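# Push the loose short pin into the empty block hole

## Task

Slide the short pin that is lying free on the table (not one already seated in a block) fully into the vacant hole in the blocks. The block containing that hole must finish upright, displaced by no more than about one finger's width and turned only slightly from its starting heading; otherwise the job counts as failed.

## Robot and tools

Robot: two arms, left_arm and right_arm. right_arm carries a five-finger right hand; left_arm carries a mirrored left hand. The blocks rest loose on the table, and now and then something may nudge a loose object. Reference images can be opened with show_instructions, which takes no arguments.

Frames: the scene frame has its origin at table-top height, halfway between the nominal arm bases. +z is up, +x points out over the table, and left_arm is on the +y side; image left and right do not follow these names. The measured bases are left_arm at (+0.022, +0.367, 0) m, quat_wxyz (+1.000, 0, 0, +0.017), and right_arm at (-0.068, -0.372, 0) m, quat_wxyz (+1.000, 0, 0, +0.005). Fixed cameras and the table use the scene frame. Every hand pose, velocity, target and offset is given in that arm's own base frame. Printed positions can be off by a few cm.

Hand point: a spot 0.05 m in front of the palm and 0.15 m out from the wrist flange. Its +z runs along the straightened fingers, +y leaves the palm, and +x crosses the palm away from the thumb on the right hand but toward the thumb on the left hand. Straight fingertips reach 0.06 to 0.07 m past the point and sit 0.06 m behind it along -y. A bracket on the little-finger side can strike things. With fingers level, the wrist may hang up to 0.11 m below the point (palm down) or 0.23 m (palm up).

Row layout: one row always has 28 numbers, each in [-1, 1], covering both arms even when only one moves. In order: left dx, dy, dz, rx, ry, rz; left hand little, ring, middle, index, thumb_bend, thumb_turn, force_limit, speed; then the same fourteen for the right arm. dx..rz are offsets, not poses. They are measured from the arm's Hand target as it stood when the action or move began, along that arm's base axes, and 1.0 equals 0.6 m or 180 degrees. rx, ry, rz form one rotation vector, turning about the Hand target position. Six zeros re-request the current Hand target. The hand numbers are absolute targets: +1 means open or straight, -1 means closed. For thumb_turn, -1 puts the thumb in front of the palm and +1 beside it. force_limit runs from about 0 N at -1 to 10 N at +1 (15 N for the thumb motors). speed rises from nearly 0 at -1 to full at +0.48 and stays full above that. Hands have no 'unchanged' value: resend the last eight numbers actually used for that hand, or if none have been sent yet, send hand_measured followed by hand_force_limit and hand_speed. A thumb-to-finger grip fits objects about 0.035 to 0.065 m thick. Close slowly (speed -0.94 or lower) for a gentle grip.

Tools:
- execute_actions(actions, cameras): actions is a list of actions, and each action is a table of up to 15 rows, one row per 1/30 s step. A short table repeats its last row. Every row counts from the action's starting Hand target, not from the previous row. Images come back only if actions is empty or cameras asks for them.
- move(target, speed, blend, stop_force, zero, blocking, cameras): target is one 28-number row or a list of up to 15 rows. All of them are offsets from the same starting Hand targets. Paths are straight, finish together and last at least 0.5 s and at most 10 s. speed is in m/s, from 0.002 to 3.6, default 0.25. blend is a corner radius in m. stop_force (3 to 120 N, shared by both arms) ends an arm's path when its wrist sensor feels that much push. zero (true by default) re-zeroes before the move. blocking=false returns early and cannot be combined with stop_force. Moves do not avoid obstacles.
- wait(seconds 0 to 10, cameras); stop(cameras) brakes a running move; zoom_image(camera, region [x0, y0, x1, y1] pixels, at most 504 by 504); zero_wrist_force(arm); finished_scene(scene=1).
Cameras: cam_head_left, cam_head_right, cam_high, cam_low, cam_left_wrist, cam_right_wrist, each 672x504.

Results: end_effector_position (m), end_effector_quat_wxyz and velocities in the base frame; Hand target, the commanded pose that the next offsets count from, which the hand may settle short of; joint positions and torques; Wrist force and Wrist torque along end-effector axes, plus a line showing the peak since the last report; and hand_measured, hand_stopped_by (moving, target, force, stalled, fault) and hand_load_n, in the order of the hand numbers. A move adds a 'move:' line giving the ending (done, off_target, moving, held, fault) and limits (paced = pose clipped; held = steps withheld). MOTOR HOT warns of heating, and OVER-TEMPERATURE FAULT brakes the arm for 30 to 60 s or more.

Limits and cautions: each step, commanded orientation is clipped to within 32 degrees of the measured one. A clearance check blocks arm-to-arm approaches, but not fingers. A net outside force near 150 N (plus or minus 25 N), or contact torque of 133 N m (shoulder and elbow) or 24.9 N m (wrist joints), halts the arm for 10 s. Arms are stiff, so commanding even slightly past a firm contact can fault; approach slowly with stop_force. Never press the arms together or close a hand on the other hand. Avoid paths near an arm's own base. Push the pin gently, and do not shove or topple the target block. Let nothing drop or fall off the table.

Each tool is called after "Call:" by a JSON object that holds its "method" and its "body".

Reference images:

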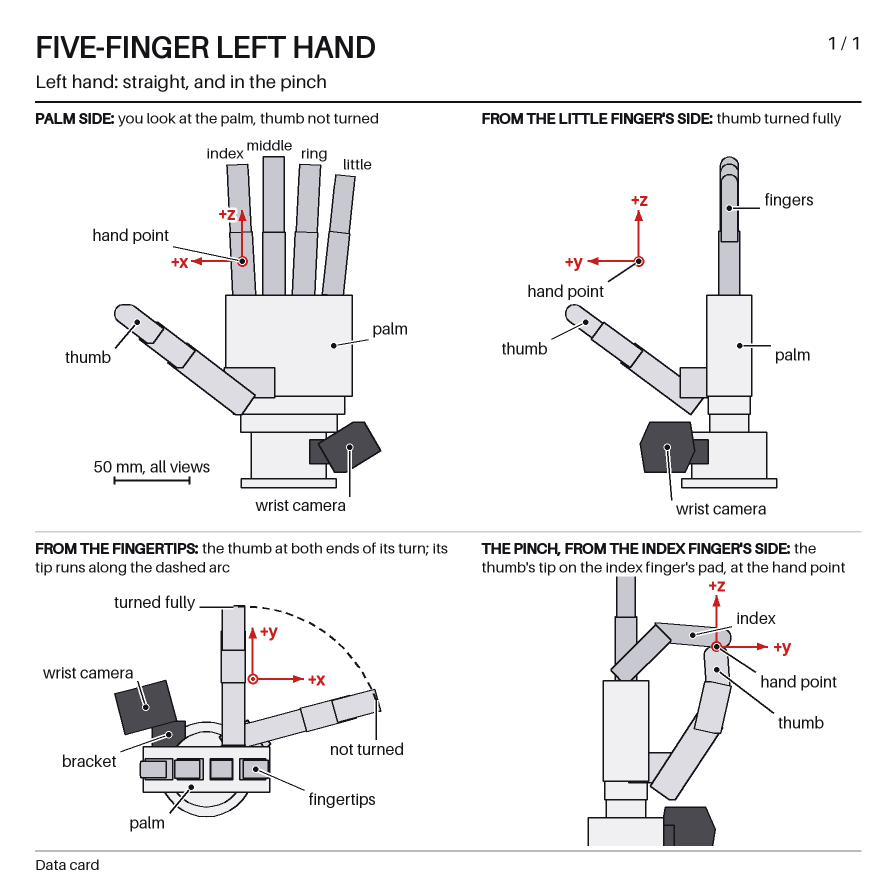

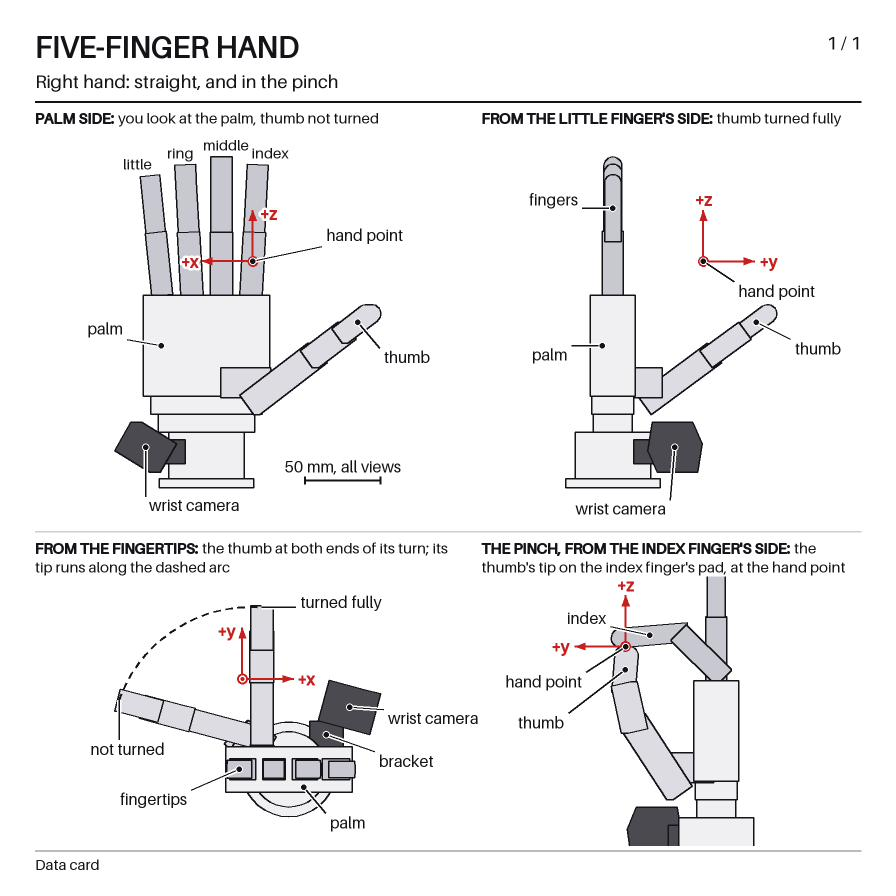

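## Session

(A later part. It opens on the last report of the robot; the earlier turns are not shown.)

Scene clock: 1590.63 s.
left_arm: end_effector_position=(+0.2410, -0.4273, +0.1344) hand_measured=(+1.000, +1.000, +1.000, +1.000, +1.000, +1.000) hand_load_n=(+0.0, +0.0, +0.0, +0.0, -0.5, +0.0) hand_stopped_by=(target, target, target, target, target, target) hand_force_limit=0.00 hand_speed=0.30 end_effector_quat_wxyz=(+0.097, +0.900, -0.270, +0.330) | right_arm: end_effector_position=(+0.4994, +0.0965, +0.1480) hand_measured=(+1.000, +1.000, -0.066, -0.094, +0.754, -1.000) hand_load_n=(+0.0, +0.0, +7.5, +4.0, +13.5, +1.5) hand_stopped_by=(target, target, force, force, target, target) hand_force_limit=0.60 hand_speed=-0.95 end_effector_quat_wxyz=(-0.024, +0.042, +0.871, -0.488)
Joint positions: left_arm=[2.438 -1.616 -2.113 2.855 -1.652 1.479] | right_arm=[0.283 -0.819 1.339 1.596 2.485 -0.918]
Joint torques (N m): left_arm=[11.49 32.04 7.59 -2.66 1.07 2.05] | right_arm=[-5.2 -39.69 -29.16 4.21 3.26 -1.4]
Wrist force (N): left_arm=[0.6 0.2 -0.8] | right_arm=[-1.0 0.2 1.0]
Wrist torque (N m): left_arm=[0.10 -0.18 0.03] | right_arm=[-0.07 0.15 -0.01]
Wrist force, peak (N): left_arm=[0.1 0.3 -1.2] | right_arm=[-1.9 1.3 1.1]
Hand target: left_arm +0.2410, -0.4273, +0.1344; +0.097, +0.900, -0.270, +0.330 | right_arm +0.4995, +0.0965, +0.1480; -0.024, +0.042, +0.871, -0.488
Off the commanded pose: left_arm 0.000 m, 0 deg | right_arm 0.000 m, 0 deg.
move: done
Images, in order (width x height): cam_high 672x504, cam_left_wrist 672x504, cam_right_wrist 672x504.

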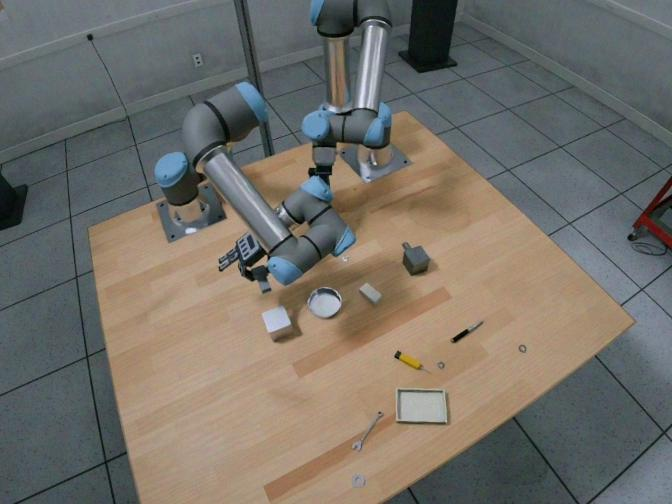

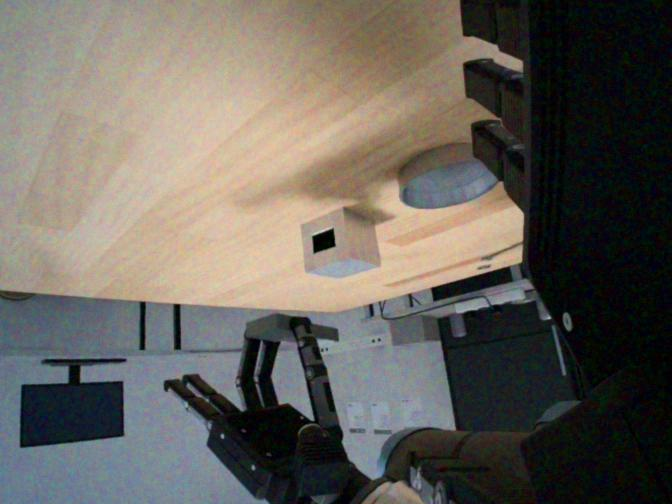

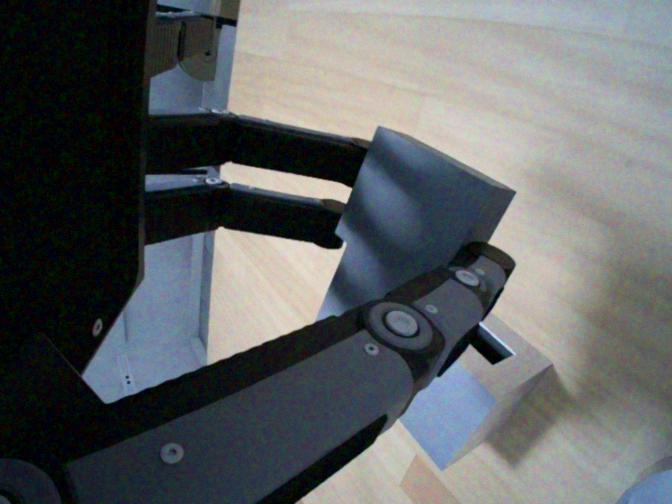

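Call:
{"method": "move", "body": {"target": [[0,0,0,0,0,0,1,1,1,1,1,1,0,0.3,-0.083,0.0075,0,0,0,0,1,1,-0.45,-0.55,0.75,-1,0.6,-0.95],[0,0,0,0,0,0,1,1,1,1,1,1,0,0.3,-0.083,0.0075,-0.19,0,0,0,1,1,-0.45,-0.55,0.75,-1,0.6,-0.95]], "speed": 0.1}}

Call:
{"method": "move", "body": {"target": [0,0,0,0,0,0,1,1,1,1,1,1,0,0.3,0,0,-0.0175,0,0,0,1,1,-0.45,-0.55,0.75,-1,0.6,-0.95], "speed": 0.008, "stop_force": 10, "cameras": ["cam_right_wrist","cam_left_wrist"]}}

Call:
{"method": "zoom_image", "body": {"camera": "cam_left_wrist", "region": [180, 130, 400, 310]}}

Scene clock: 1636.37 s.
left_arm: end_effector_position=(+0.2410, -0.4273, +0.1344) hand_measured=(+1.000, +1.000, +1.000, +1.000, +1.000, +1.000) hand_load_n=(+0.0, +0.0, +0.0, +0.0, +0.0, +0.0) hand_stopped_by=(target, target, target, target, target, target) hand_force_limit=0.00 hand_speed=0.30 end_effector_quat_wxyz=(+0.097, +0.900, -0.270, +0.330) | right_arm: end_effector_position=(+0.4492, +0.1009, +0.0554) hand_measured=(+1.000, +1.000, -0.066, -0.094, +0.754, -1.000) hand_load_n=(+0.0, +0.0, +7.5, +4.0, +13.5, +1.5) hand_stopped_by=(target, target, force, force, target, target) hand_force_limit=0.60 hand_speed=-0.95 end_effector_quat_wxyz=(-0.024, +0.042, +0.871, -0.488)
Joint positions: left_arm=[2.438 -1.616 -2.113 2.855 -1.652 1.479] | right_arm=[0.32 -0.765 1.54 1.381 2.465 -0.868]
Joint torques (N m): left_arm=[11.1 33.01 6.46 -2.46 0.93 1.91] | right_arm=[5.87 -55.08 -25.07 4.33 0.82 -0.58]
Wrist force (N): left_arm=[0.4 0.1 -0.9] | right_arm=[-1.2 0.1 1.1]
Wrist torque (N m): left_arm=[0.08 -0.16 0.04] | right_arm=[-0.10 0.17 -0.23]
Wrist force, peak (N): left_arm=[0.4 0.4 -1.2] | right_arm=[-1.2 3.3 2.8]
Hand target: left_arm +0.2410, -0.4273, +0.1344; +0.097, +0.900, -0.270, +0.330 | right_arm +0.4492, +0.1009, +0.0556; -0.024, +0.042, +0.871, -0.488 (not the last commanded pose)
Off the commanded pose: left_arm 0.000 m, 0 deg | right_arm 0.021 m, 0 deg.
move: held (right_arm; a check stopped the path); limits=held
pose unreachable (right arm): on one or more control steps of this call, first in action 0 (counted from 0), this arm could not follow its commanded pose, so it was not sent that pose on those steps. It may still have moved: this result reports where it is.
cause: moving toward the commanded pose would bring a part of the arm too close to another arm (a part of this arm just beyond joint 5 (wrist 2) and a part of the left arm just beyond its joint 6 (wrist 3), 14 mm apart when this arm was first held).

Scene clock: 1638.63 s.
left_arm: end_effector_position=(+0.2410, -0.4273, +0.1344) hand_measured=(+1.000, +1.000, +1.000, +1.000, +1.000, +1.000) hand_load_n=(+0.0, +0.0, +0.0, +0.0, +0.0, +0.0) hand_stopped_by=(target, target, target, target, target, target) hand_force_limit=0.00 hand_speed=0.30 end_effector_quat_wxyz=(+0.097, +0.900, -0.270, +0.330) | right_arm: end_effector_position=(+0.4492, +0.1009, +0.0451) hand_measured=(+1.000, +1.000, -0.066, -0.094, +0.754, -1.000) hand_load_n=(+0.0, +0.0, +7.5, +4.0, +13.5, +1.5) hand_stopped_by=(target, target, force, force, target, target) hand_force_limit=0.60 hand_speed=-0.95 end_effector_quat_wxyz=(-0.024, +0.042, +0.871, -0.488)
Joint positions: left_arm=[2.438 -1.616 -2.113 2.855 -1.652 1.479] | right_arm=[0.32 -0.748 1.54 1.363 2.465 -0.868]
Joint torques (N m): left_arm=[10.16 31.51 7.54 -2.41 1.15 1.68] | right_arm=[5.56 -37.47 0.56 1.49 2.9 0.75]
Wrist force (N): left_arm=[0.3 0.2 -0.8] | right_arm=[-1.1 -0.1 1.1]
Wrist torque (N m): left_arm=[0.08 -0.13 0.02] | right_arm=[-0.12 0.16 -0.23]
Wrist force, peak (N): left_arm=[0.4 0.0 -1.2] | right_arm=[-1.2 0.4 1.0]
Hand target: left_arm +0.2410, -0.4273, +0.1344; +0.097, +0.900, -0.270, +0.330 | right_arm +0.4492, +0.1009, +0.0451; -0.024, +0.042, +0.871, -0.488
Off the commanded pose: left_arm 0.000 m, 0 deg | right_arm 0.000 m, 0 deg.
move: done
Images, in order (width x height): cam_left_wrist 672x504, cam_right_wrist 672x504.

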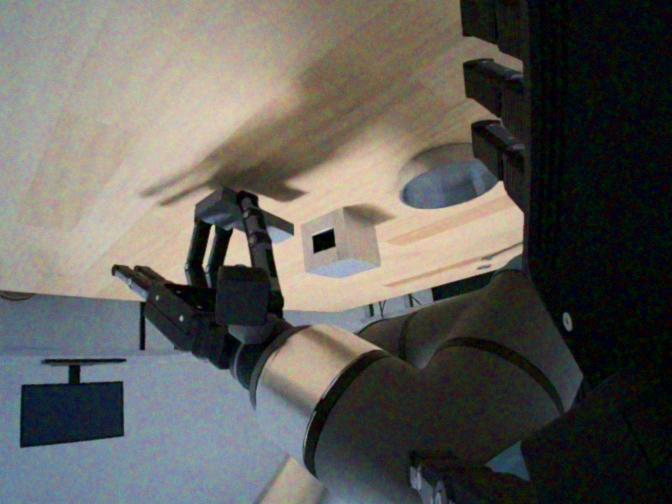

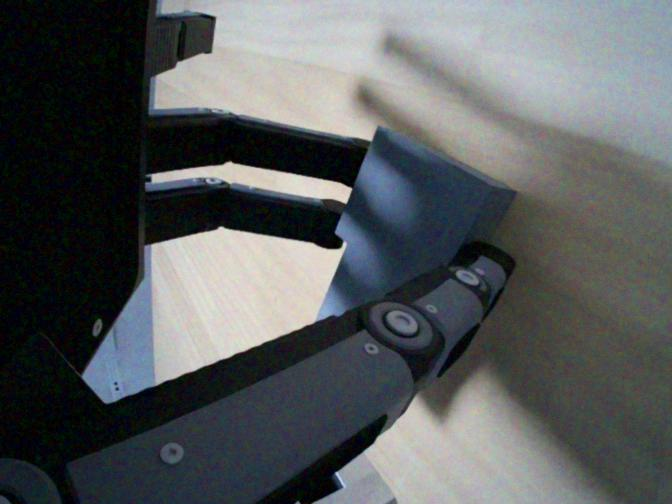

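Scaled by 2.291 from the camera's 672x504 image, which has a finer 960x720 frame.

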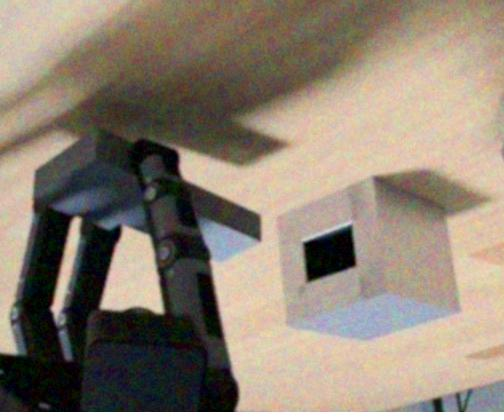

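Call:
{"method": "move", "body": {"target": [[-0.07,0.06,0,0,0,0,1,1,1,1,1,1,0,0.3,0,0,0,0,0,0,1,1,-0.45,-0.55,0.75,-1,0.6,-0.95],[-0.07,0.06,0,0,0,0,1,1,1,1,1,1,0,0.3,0,0,-0.022,0,0,0,1,1,-0.45,-0.55,0.75,-1,0.6,-0.95]], "speed": 0.06}}

Call:
{"method": "move", "body": {"target": [0,0,0,0,0,0,1,1,1,1,1,1,0,0.3,0,0,-0.0138,0,0,0,1,1,-0.45,-0.55,0.75,-1,0.6,-0.95], "speed": 0.01, "stop_force": 12, "cameras": ["cam_right_wrist","cam_left_wrist"]}}

Call:
{"method": "zoom_image", "body": {"camera": "cam_left_wrist", "region": [180, 130, 400, 310]}}

Scene clock: 1652.67 s.
left_arm: end_effector_position=(+0.1990, -0.3913, +0.1344) hand_measured=(+1.000, +1.000, +1.000, +1.000, +1.000, +1.000) hand_load_n=(+0.0, +0.0, +0.0, +0.0, +0.0, +0.0) hand_stopped_by=(target, target, target, target, target, target) hand_force_limit=0.00 hand_speed=0.30 end_effector_quat_wxyz=(+0.097, +0.900, -0.270, +0.330) | right_arm: end_effector_position=(+0.4491, +0.1008, +0.0322) hand_measured=(+1.000, +1.000, -0.066, -0.094, +0.754, -1.000) hand_load_n=(+0.0, +0.0, +8.0, +4.0, +13.5, +1.5) hand_stopped_by=(target, target, force, force, target, target) hand_force_limit=0.60 hand_speed=-0.95 end_effector_quat_wxyz=(-0.024, +0.042, +0.871, -0.488)
Joint positions: left_arm=[2.439 -1.483 -2.242 2.852 -1.651 1.48] | right_arm=[0.32 -0.726 1.541 1.341 2.465 -0.868]
Joint torques (N m): left_arm=[11.41 28.33 7.51 -2.46 1.36 2.03] | right_arm=[5.07 -39.15 -20.05 1.38 2.42 1.63]
Wrist force (N): left_arm=[0.2 0.2 -0.9] | right_arm=[-0.9 0.2 1.1]
Wrist torque (N m): left_arm=[0.09 -0.13 -0.03] | right_arm=[-0.09 0.13 -0.21]
Wrist force, peak (N): left_arm=[0.4 -0.1 -1.2] | right_arm=[-1.3 0.2 1.0]
Hand target: left_arm +0.1990, -0.3913, +0.1344; +0.097, +0.900, -0.270, +0.330 | right_arm +0.4492, +0.1009, +0.0319; -0.024, +0.042, +0.871, -0.488
Off the commanded pose: left_arm 0.000 m, 0 deg | right_arm 0.000 m, 0 deg.
move: done

Scene clock: 1654.47 s.
left_arm: end_effector_position=(+0.1990, -0.3913, +0.1344) hand_measured=(+1.000, +1.000, +1.000, +1.000, +1.000, +1.000) hand_load_n=(+0.0, +0.0, +0.0, +0.0, +0.0, +0.0) hand_stopped_by=(target, target, target, target, target, target) hand_force_limit=0.00 hand_speed=0.30 end_effector_quat_wxyz=(+0.097, +0.900, -0.270, +0.330) | right_arm: end_effector_position=(+0.4492, +0.1009, +0.0237) hand_measured=(+1.000, +1.000, -0.066, -0.094, +0.754, -1.000) hand_load_n=(+0.0, +0.0, +7.5, +6.0, +13.5, +1.5) hand_stopped_by=(target, target, force, force, target, target) hand_force_limit=0.60 hand_speed=-0.95 end_effector_quat_wxyz=(-0.024, +0.042, +0.871, -0.488)
Joint positions: left_arm=[2.439 -1.483 -2.242 2.852 -1.651 1.48] | right_arm=[0.32 -0.711 1.54 1.326 2.465 -0.868]
Joint torques (N m): left_arm=[13.1 27.97 7.53 -2.47 1.36 1.91] | right_arm=[4.55 -36.43 -22.84 0.88 2.14 0.18]
Wrist force (N): left_arm=[0.1 0.0 -0.9] | right_arm=[-1.7 -4.2 -0.9]
Wrist torque (N m): left_arm=[0.07 -0.12 -0.02] | right_arm=[-0.36 0.23 -0.34]
Wrist force, peak (N): left_arm=[0.4 0.2 -1.2] | right_arm=[-1.8 -4.3 -0.8]
Hand target: left_arm +0.1990, -0.3913, +0.1344; +0.097, +0.900, -0.270, +0.330 | right_arm +0.4492, +0.1009, +0.0237; -0.024, +0.042, +0.871, -0.488
Off the commanded pose: left_arm 0.000 m, 0 deg | right_arm 0.000 m, 0 deg.
move: done
Images, in order (width x height): cam_left_wrist 672x504, cam_right_wrist 672x504.

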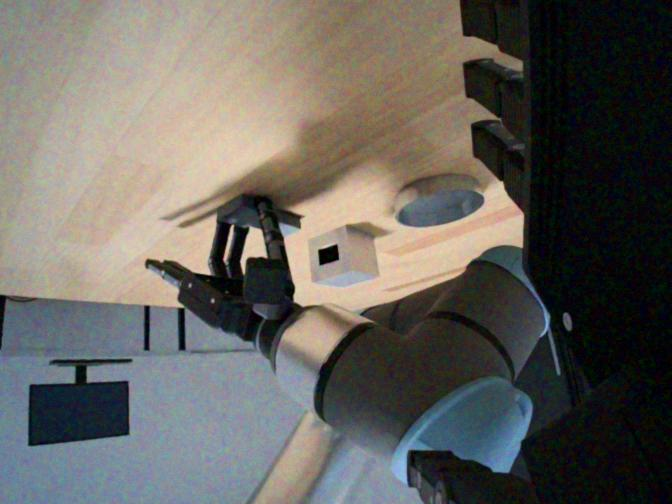

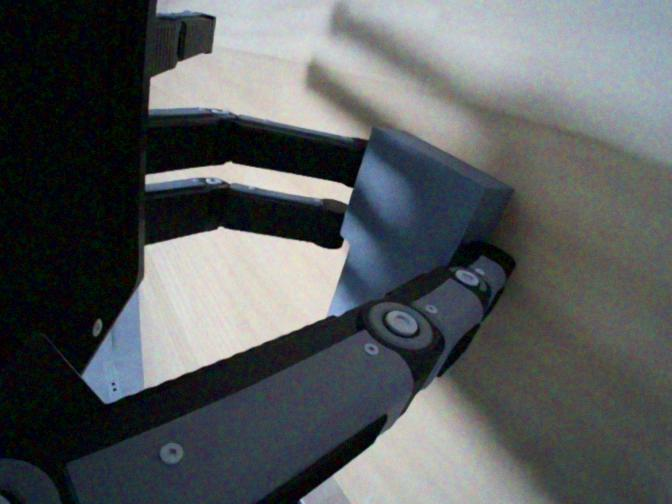

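Scaled by 2.291 from the camera's 672x504 image, which has a finer 960x720 frame.

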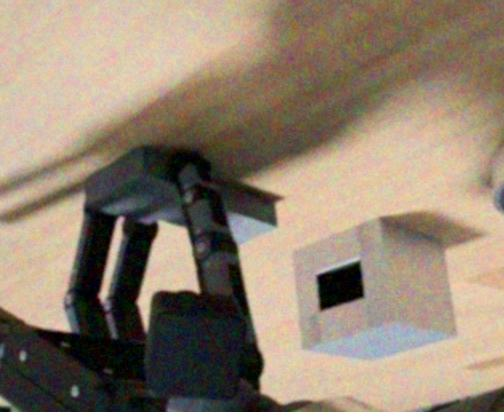

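Call:
{"method": "move", "body": {"target": [[0,0,0,0,0,0,1,1,1,1,1,1,0,0.3,0,0,0.0372,0,0,0,1,1,-0.45,-0.55,0.75,-1,0.6,-0.95],[0,0,0,0,0,0,1,1,1,1,1,1,0,0.3,0.0755,-0.006,0.0372,0,0,0,1,1,-0.45,-0.55,0.75,-1,0.6,-0.95]], "speed": 0.05, "cameras": ["cam_left_wrist","cam_high"]}}

Scene clock: 1702.47 s.
left_arm: end_effector_position=(+0.1990, -0.3913, +0.1344) hand_measured=(+1.000, +1.000, +1.000, +1.000, +1.000, +1.000) hand_load_n=(+0.0, +0.0, +0.0, +0.0, +0.0, +0.0) hand_stopped_by=(target, target, target, target, target, target) hand_force_limit=0.00 hand_speed=0.30 end_effector_quat_wxyz=(+0.097, +0.900, -0.270, +0.330) | right_arm: end_effector_position=(+0.4944, +0.0973, +0.0460) hand_measured=(+1.000, +1.000, -0.066, -0.094, +0.754, -1.000) hand_load_n=(+0.0, +0.0, +7.5, +5.0, +13.5, +1.0) hand_stopped_by=(target, target, force, force, target, target) hand_force_limit=0.60 hand_speed=-0.95 end_effector_quat_wxyz=(-0.024, +0.042, +0.871, -0.488)
Joint positions: left_arm=[2.439 -1.483 -2.242 2.852 -1.651 1.48] | right_arm=[0.288 -0.685 1.395 1.411 2.482 -0.912]
Joint torques (N m): left_arm=[14.37 27.97 7.01 -2.35 1.6 1.74] | right_arm=[-5.51 -40.66 -25.57 4.17 3.26 -1.27]
Wrist force (N): left_arm=[0.3 0.2 -0.9] | right_arm=[-1.2 0.3 0.9]
Wrist torque (N m): left_arm=[0.10 -0.15 -0.01] | right_arm=[-0.07 0.17 -0.01]
Wrist force, peak (N): left_arm=[0.1 0.2 -1.3] | right_arm=[-1.9 -4.1 -0.8]
Hand target: left_arm +0.1990, -0.3913, +0.1344; +0.097, +0.900, -0.270, +0.330 | right_arm +0.4945, +0.0973, +0.0460; -0.024, +0.042, +0.871, -0.488
Off the commanded pose: left_arm 0.000 m, 0 deg | right_arm 0.000 m, 0 deg.
move: done
Images, in order (width x height): cam_high 672x504, cam_left_wrist 672x504.

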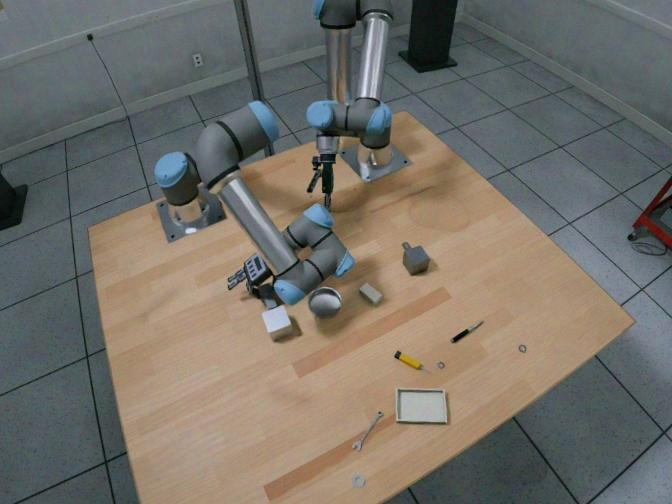

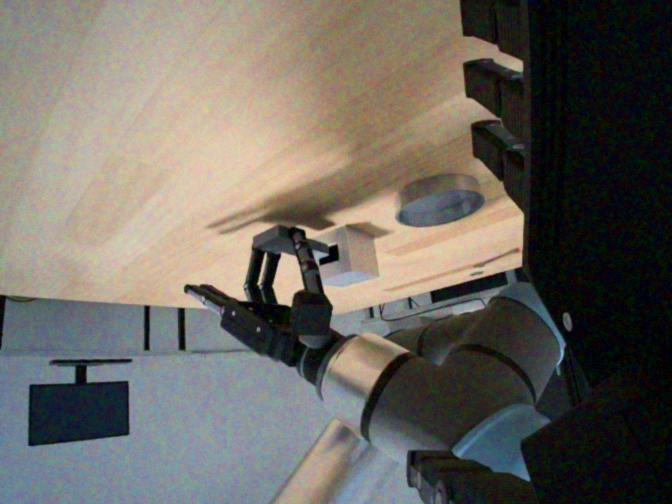

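Call:
{"method": "zoom_image", "body": {"camera": "cam_left_wrist", "region": [230, 200, 390, 320]}}

Call:
{"method": "zoom_image", "body": {"camera": "cam_high", "region": [220, 270, 320, 345]}}

Scaled by 3.150 from the camera's 672x504 image, which has a finer 960x720 frame.

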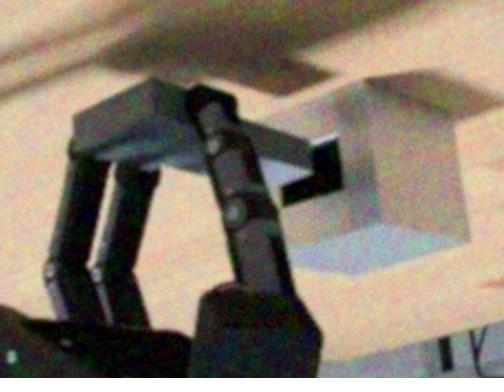

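Scaled by 5.040.

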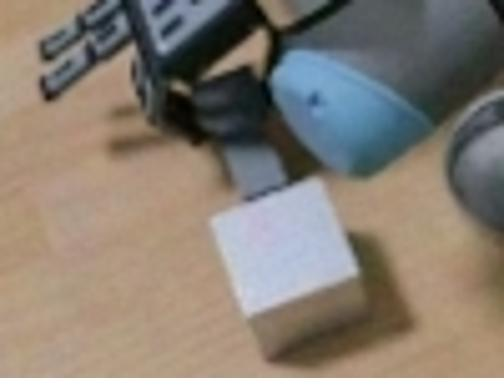

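Call:
{"method": "move", "body": {"target": [0,0,0,0,0,0,1,1,1,1,1,1,0,0.3,0.05,-0.005,0,0,0,0,1,1,-0.45,-0.55,0.75,-1,0.6,-0.95], "speed": 0.015, "stop_force": 3, "cameras": ["cam_left_wrist","cam_high"]}}

Call:
{"method": "zoom_image", "body": {"camera": "cam_left_wrist", "region": [230, 200, 390, 320]}}

Call:
{"method": "zoom_image", "body": {"camera": "cam_high", "region": [220, 270, 320, 345]}}

Scene clock: 1721.90 s.
left_arm: end_effector_position=(+0.1990, -0.3913, +0.1344) hand_measured=(+1.000, +1.000, +1.000, +1.000, +1.000, +1.000) hand_load_n=(+0.0, +0.0, +0.0, +0.0, +0.0, +0.0) hand_stopped_by=(target, target, target, target, target, target) hand_force_limit=0.00 hand_speed=0.30 end_effector_quat_wxyz=(+0.097, +0.900, -0.270, +0.330) | right_arm: end_effector_position=(+0.5245, +0.0943, +0.0460) hand_measured=(+1.000, +1.000, -0.066, -0.094, +0.754, -1.000) hand_load_n=(+0.0, +0.0, +7.0, +4.5, +14.0, +1.0) hand_stopped_by=(target, target, force, force, target, target) hand_force_limit=0.60 hand_speed=-0.95 end_effector_quat_wxyz=(-0.024, +0.042, +0.871, -0.488)
Joint positions: left_arm=[2.439 -1.483 -2.242 2.852 -1.651 1.48] | right_arm=[0.267 -0.638 1.29 1.446 2.493 -0.941]
Joint torques (N m): left_arm=[11.68 28.02 7.6 -2.63 1.5 1.92] | right_arm=[-5.48 -43.18 -26.83 4.3 3.26 -1.35]
Wrist force (N): left_arm=[0.0 0.3 -0.9] | right_arm=[-1.1 0.2 0.8]
Wrist torque (N m): left_arm=[0.11 -0.11 -0.04] | right_arm=[-0.06 0.18 0.00]
Wrist force, peak (N): left_arm=[0.4 0.3 -1.2] | right_arm=[-1.3 0.3 1.1]
Hand target: left_arm +0.1990, -0.3913, +0.1344; +0.097, +0.900, -0.270, +0.330 | right_arm +0.5245, +0.0943, +0.0460; -0.024, +0.042, +0.871, -0.488
Off the commanded pose: left_arm 0.000 m, 0 deg | right_arm 0.000 m, 0 deg.
move: done
Images, in order (width x height): cam_high 672x504, cam_left_wrist 672x504.

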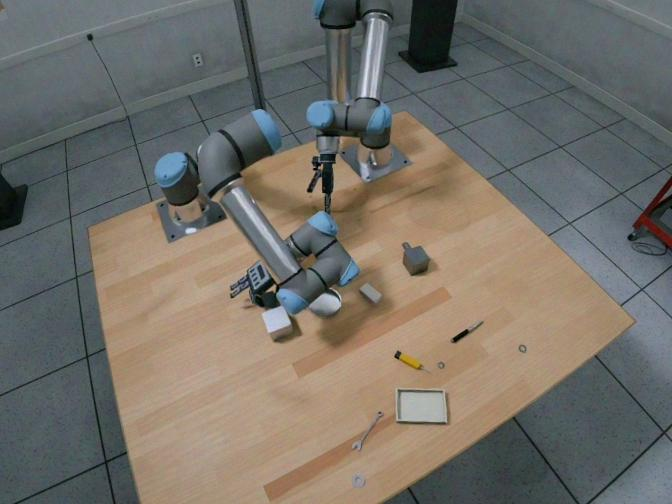

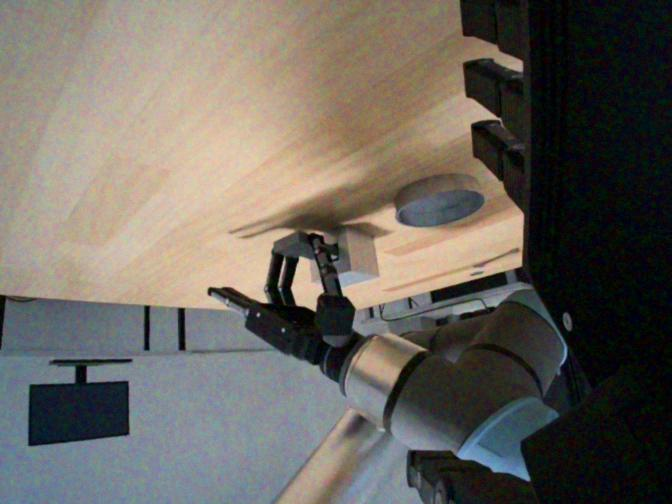

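Scaled by 3.150 from the camera's 672x504 image, which has a finer 960x720 frame.

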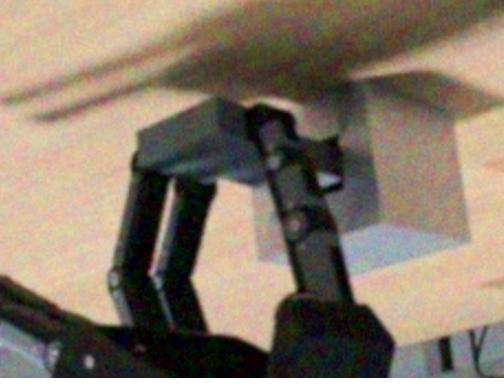

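Scaled by 5.040.

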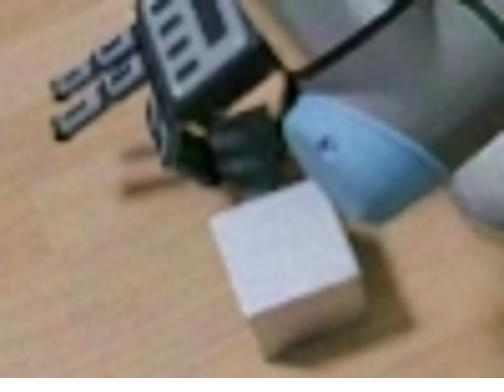

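Call:
{"method": "move", "body": {"target": [0,0,0,0,0,0,1,1,1,1,1,1,0,0.3,0.02,-0.002,0,0,0,0,1,1,-0.45,-0.55,0.75,-1,0.6,-0.95], "speed": 0.012, "stop_force": 3, "cameras": ["cam_high"]}}

Call:
{"method": "zoom_image", "body": {"camera": "cam_high", "region": [220, 270, 320, 345]}}

Scene clock: 1730.23 s.
left_arm: end_effector_position=(+0.1990, -0.3913, +0.1344) hand_measured=(+1.000, +1.000, +1.000, +1.000, +1.000, +1.000) hand_load_n=(+0.0, +0.0, +0.0, +0.5, +0.0, +0.0) hand_stopped_by=(target, target, target, target, target, target) hand_force_limit=0.00 hand_speed=0.30 end_effector_quat_wxyz=(+0.097, +0.900, -0.270, +0.330) | right_arm: end_effector_position=(+0.5365, +0.0931, +0.0460) hand_measured=(+1.000, +1.000, -0.066, -0.094, +0.754, -1.000) hand_load_n=(+0.0, +0.0, +7.5, +5.0, +14.0, +0.0) hand_stopped_by=(target, target, force, force, target, target) hand_force_limit=0.60 hand_speed=-0.95 end_effector_quat_wxyz=(-0.024, +0.042, +0.871, -0.488)
Joint positions: left_arm=[2.439 -1.483 -2.242 2.852 -1.651 1.48] | right_arm=[0.26 -0.618 1.246 1.462 2.497 -0.951]
Joint torques (N m): left_arm=[12.13 27.32 8.16 -2.06 1.19 1.68] | right_arm=[-4.42 -46.1 -23.41 3.03 3.19 -0.97]
Wrist force (N): left_arm=[0.3 0.2 -1.0] | right_arm=[1.1 -0.3 1.2]
Wrist torque (N m): left_arm=[0.10 -0.15 -0.02] | right_arm=[-0.07 0.16 -0.04]
Wrist force, peak (N): left_arm=[0.3 0.3 -1.2] | right_arm=[2.1 -0.8 1.4]
Hand target: left_arm +0.1990, -0.3913, +0.1344; +0.097, +0.900, -0.270, +0.330 | right_arm +0.5365, +0.0931, +0.0460; -0.024, +0.042, +0.871, -0.488
Off the commanded pose: left_arm 0.000 m, 0 deg | right_arm 0.000 m, 0 deg.
move: contact (right_arm)
Images, in order (width x height): cam_high 672x504.

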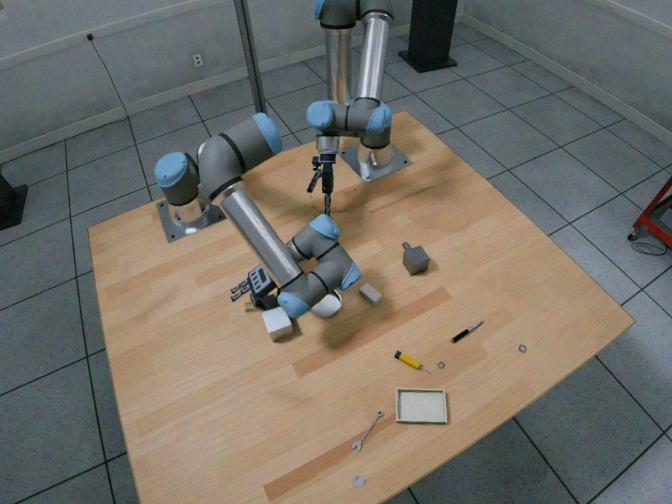

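Scaled by 5.040.

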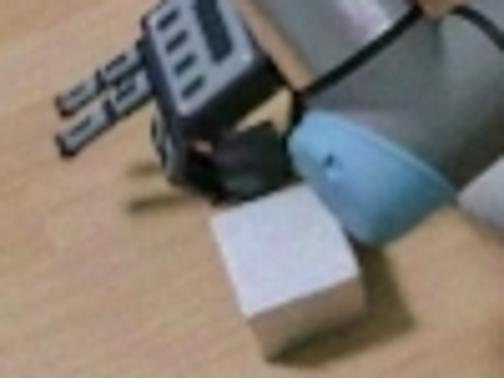

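Call:
{"method": "wait", "body": {"seconds": 0.1, "cameras": ["all"]}}

Call:
{"method": "zoom_image", "body": {"camera": "cam_left_wrist", "region": [250, 200, 390, 305]}}

Call:
{"method": "zoom_image", "body": {"camera": "cam_right_wrist", "region": [84, 0, 588, 504]}}

Scene clock: 1769.37 s.
left_arm: end_effector_position=(+0.1990, -0.3913, +0.1344) hand_measured=(+1.000, +1.000, +1.000, +1.000, +1.000, +1.000) hand_load_n=(+0.0, +0.0, +0.0, +0.0, +0.0, +0.0) hand_stopped_by=(target, target, target, target, target, target) hand_force_limit=0.00 hand_speed=0.30 end_effector_quat_wxyz=(+0.097, +0.900, -0.270, +0.330) | right_arm: end_effector_position=(+0.5365, +0.0931, +0.0460) hand_measured=(+1.000, +1.000, -0.066, -0.094, +0.754, -1.000) hand_load_n=(+0.0, +0.0, +8.0, +5.0, +13.5, +0.0) hand_stopped_by=(target, target, force, force, target, target) hand_force_limit=0.60 hand_speed=-0.95 end_effector_quat_wxyz=(-0.024, +0.042, +0.871, -0.488)
Joint positions: left_arm=[2.439 -1.483 -2.242 2.852 -1.651 1.48] | right_arm=[0.26 -0.618 1.246 1.462 2.497 -0.951]
Joint torques (N m): left_arm=[12.74 27.53 7.12 -2.68 1.28 1.92] | right_arm=[1.59 -59.28 -2.44 2.25 1.52 0.94]
Wrist force (N): left_arm=[0.2 0.0 -0.9] | right_arm=[1.0 -0.3 1.3]
Wrist torque (N m): left_arm=[0.07 -0.14 -0.01] | right_arm=[-0.08 0.16 -0.05]
Wrist force, peak (N): left_arm=[0.5 0.4 -1.1] | right_arm=[1.2 -0.4 1.4]
Hand target: left_arm +0.1990, -0.3913, +0.1344; +0.097, +0.900, -0.270, +0.330 | right_arm +0.5365, +0.0931, +0.0460; -0.024, +0.042, +0.871, -0.488
Off the commanded pose: left_arm 0.000 m, 0 deg | right_arm 0.000 m, 0 deg.
wait: 0.10 s; at rest from the start

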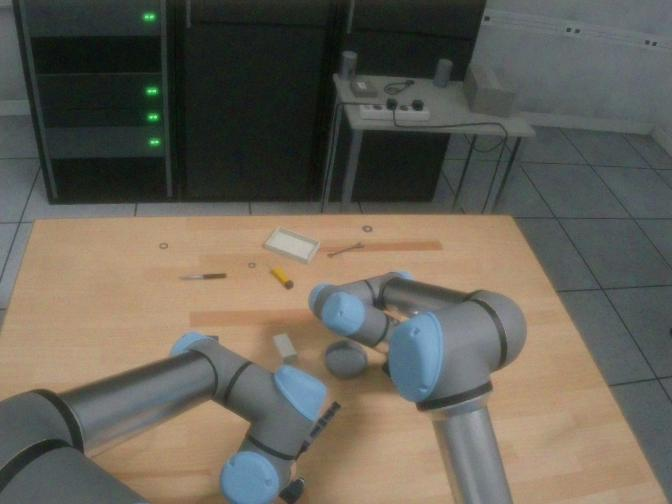

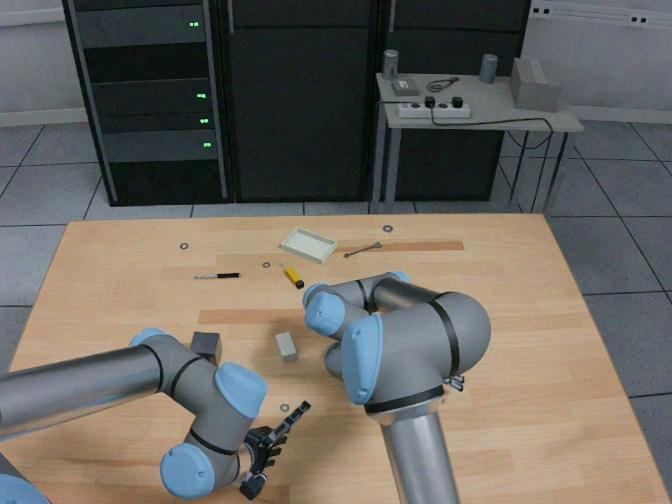

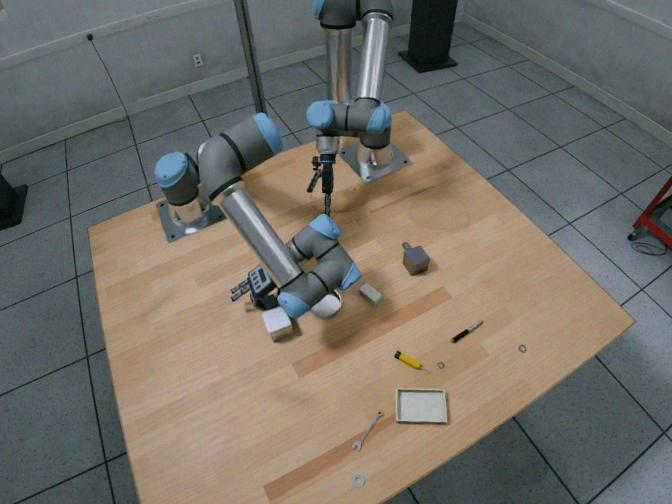

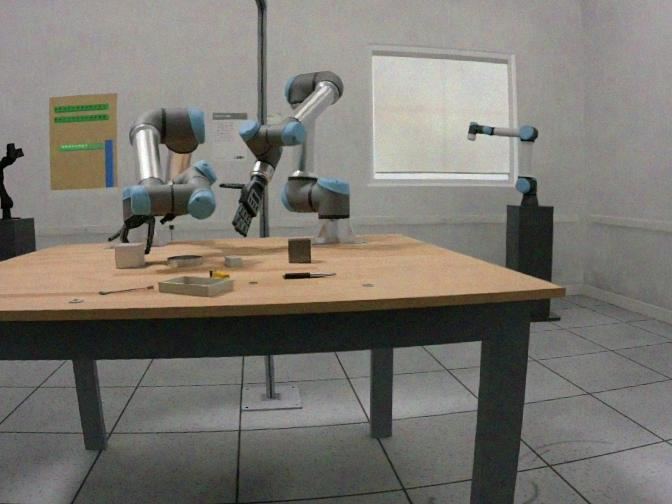

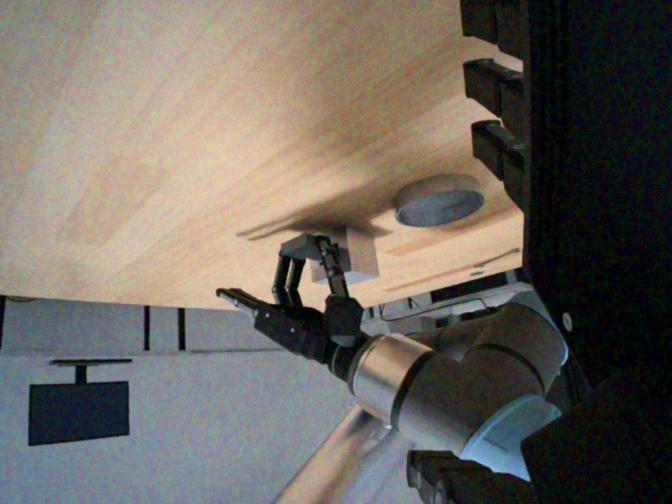

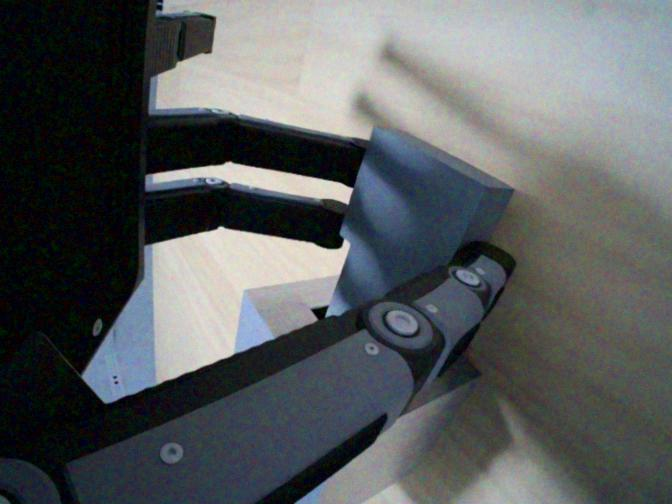

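Scaled by 3.600 from the camera's 672x504 image, which has a finer 960x720 frame.

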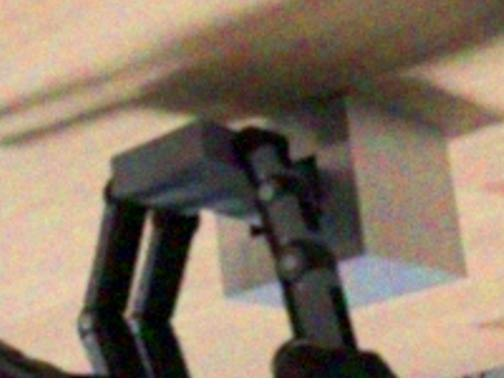

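Scaled by 1.000.

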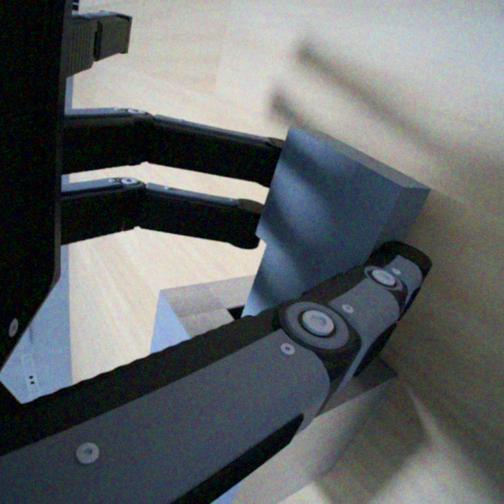

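Call:
{"method": "move", "body": {"target": [[0,0,0,0,0,0,1,1,1,1,1,1,0,0.3,-0.07,0.007,0,0,0,0,1,1,-0.45,-0.55,0.75,-1,0.6,-0.95],[0,0,0,0,0,0,1,1,1,1,1,1,0,0.3,-0.25,0.025,0.1,0,0,0,1,1,-0.45,-0.55,0.75,-1,0.6,-0.95]], "speed": 0.05, "cameras": ["cam_left_wrist","cam_high","cam_right_wrist"]}}

Scene clock: 1809.03 s.
left_arm: end_effector_position=(+0.1990, -0.3913, +0.1344) hand_measured=(+1.000, +1.000, +1.000, +1.000, +1.000, +1.000) hand_load_n=(+0.0, +0.0, +0.0, +0.0, +0.0, +0.0) hand_stopped_by=(target, target, target, target, target, target) hand_force_limit=0.00 hand_speed=0.30 end_effector_quat_wxyz=(+0.097, +0.900, -0.270, +0.330) | right_arm: end_effector_position=(+0.3867, +0.1081, +0.1059) hand_measured=(+1.000, +1.000, -0.066, -0.094, +0.754, -1.000) hand_load_n=(+0.0, +0.0, +7.0, +5.0, +13.5, +1.0) hand_stopped_by=(target, target, force, force, target, target) hand_force_limit=0.60 hand_speed=-0.95 end_effector_quat_wxyz=(-0.024, +0.042, +0.871, -0.488)
Joint positions: left_arm=[2.439 -1.483 -2.242 2.852 -1.651 1.48] | right_arm=[0.379 -0.928 1.703 1.438 2.431 -0.793]
Joint torques (N m): left_arm=[12.62 27.29 7.52 -2.45 1.09 1.99] | right_arm=[6.67 -50.81 -0.25 4.22 -0.56 1.5]
Wrist force (N): left_arm=[0.1 0.1 -1.0] | right_arm=[-1.3 0.4 0.9]
Wrist torque (N m): left_arm=[0.08 -0.12 -0.03] | right_arm=[-0.05 0.20 -0.22]
Wrist force, peak (N): left_arm=[0.3 0.2 -1.3] | right_arm=[-1.4 0.3 1.1]
Hand target: left_arm +0.1990, -0.3913, +0.1344; +0.097, +0.900, -0.270, +0.330 | right_arm +0.3865, +0.1081, +0.1060; -0.024, +0.042, +0.871, -0.488
Off the commanded pose: left_arm 0.000 m, 0 deg | right_arm 0.000 m, 0 deg.
move: done
Images, in order (width x height): cam_high 672x504, cam_left_wrist 672x504, cam_right_wrist 672x504.

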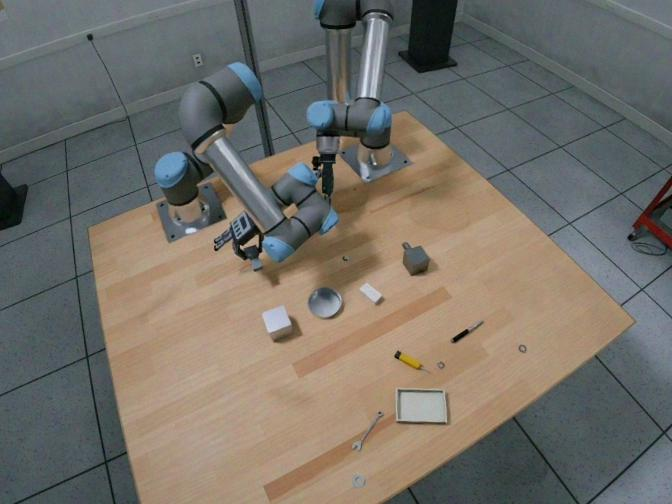

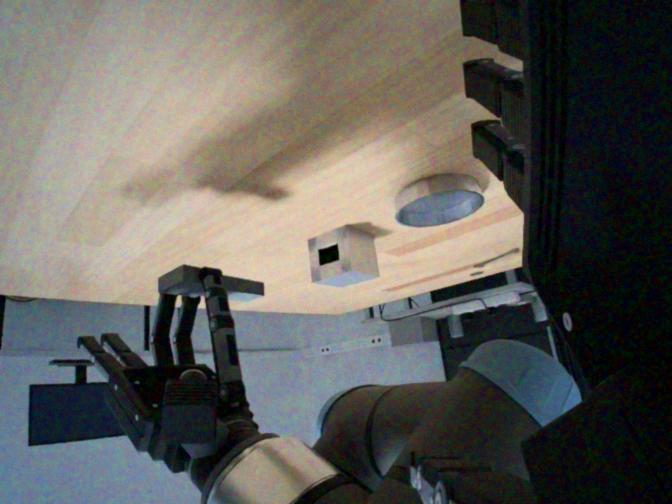

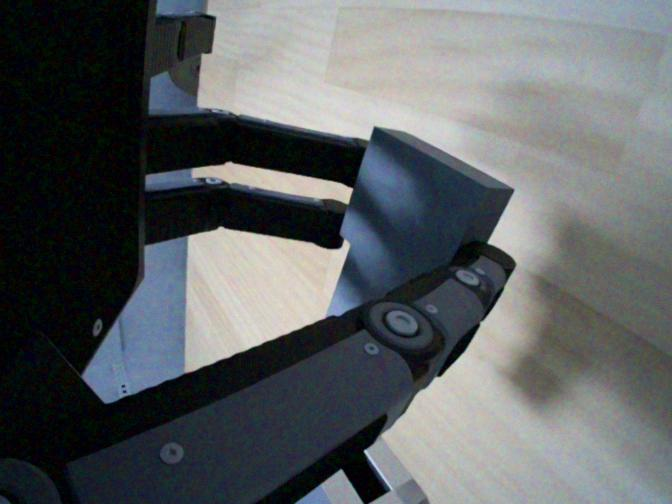

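Call:
{"method": "zoom_image", "body": {"camera": "cam_left_wrist", "region": [295, 215, 391, 295]}}

Call:
{"method": "zoom_image", "body": {"camera": "cam_right_wrist", "region": [320, 340, 460, 504]}}

Call:
{"method": "zoom_image", "body": {"camera": "cam_high", "region": [230, 290, 310, 350]}}

Scaled by 5.250 from the camera's 672x504 image, which has a finer 960x720 frame.

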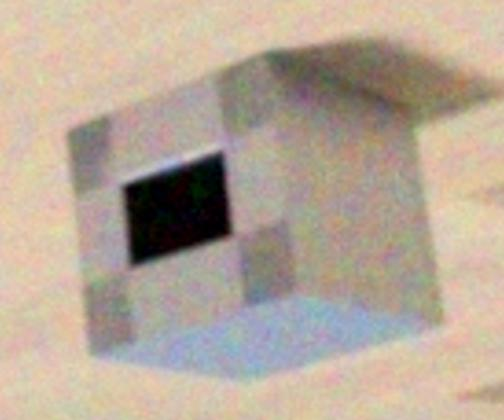

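Scaled by 3.073 from the camera's 672x504 image, which has a finer 960x720 frame.

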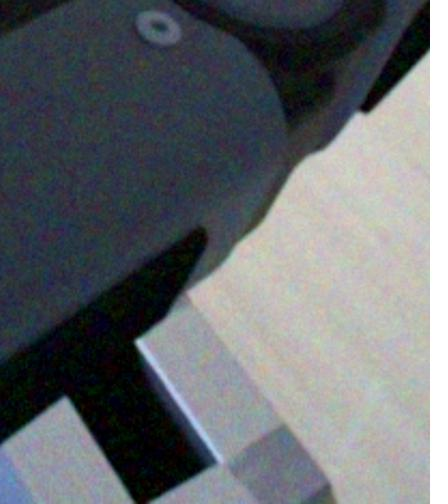

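Scaled by 6.300.

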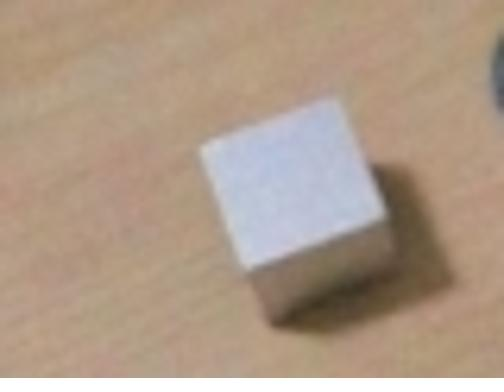

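Call:
{"method": "zoom_image", "body": {"camera": "cam_high", "region": [385, 225, 445, 285]}}

Call:
{"method": "zoom_image", "body": {"camera": "cam_high", "region": [225, 230, 285, 290]}}

Scaled by 8.400.

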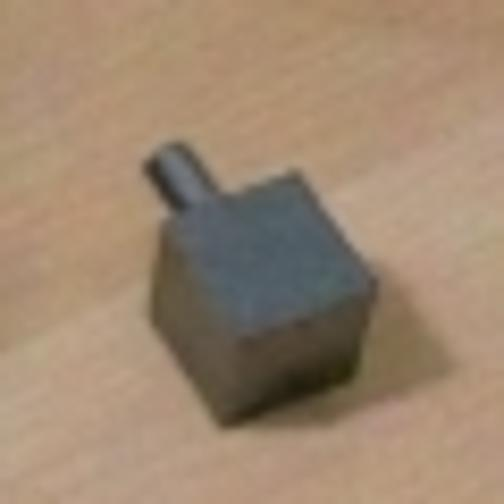

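Scaled by 8.400.

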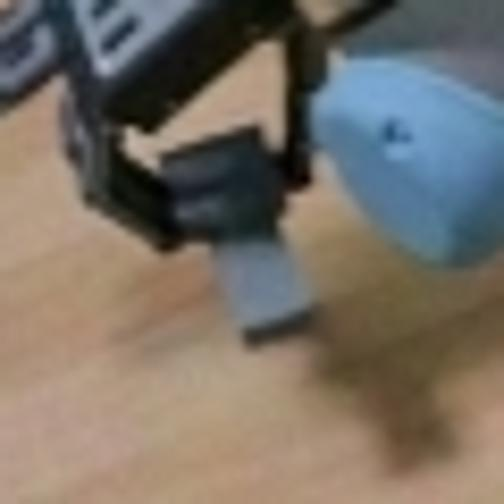

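Call:
{"method": "zoom_image", "body": {"camera": "cam_left_wrist", "region": [150, 250, 280, 320]}}

Scaled by 3.877 from the camera's 672x504 image, which has a finer 960x720 frame.

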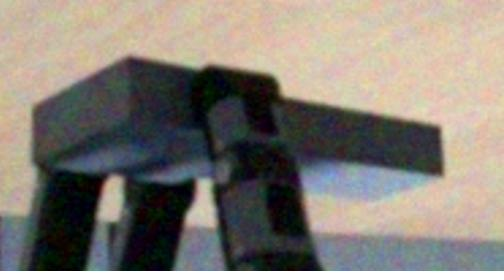

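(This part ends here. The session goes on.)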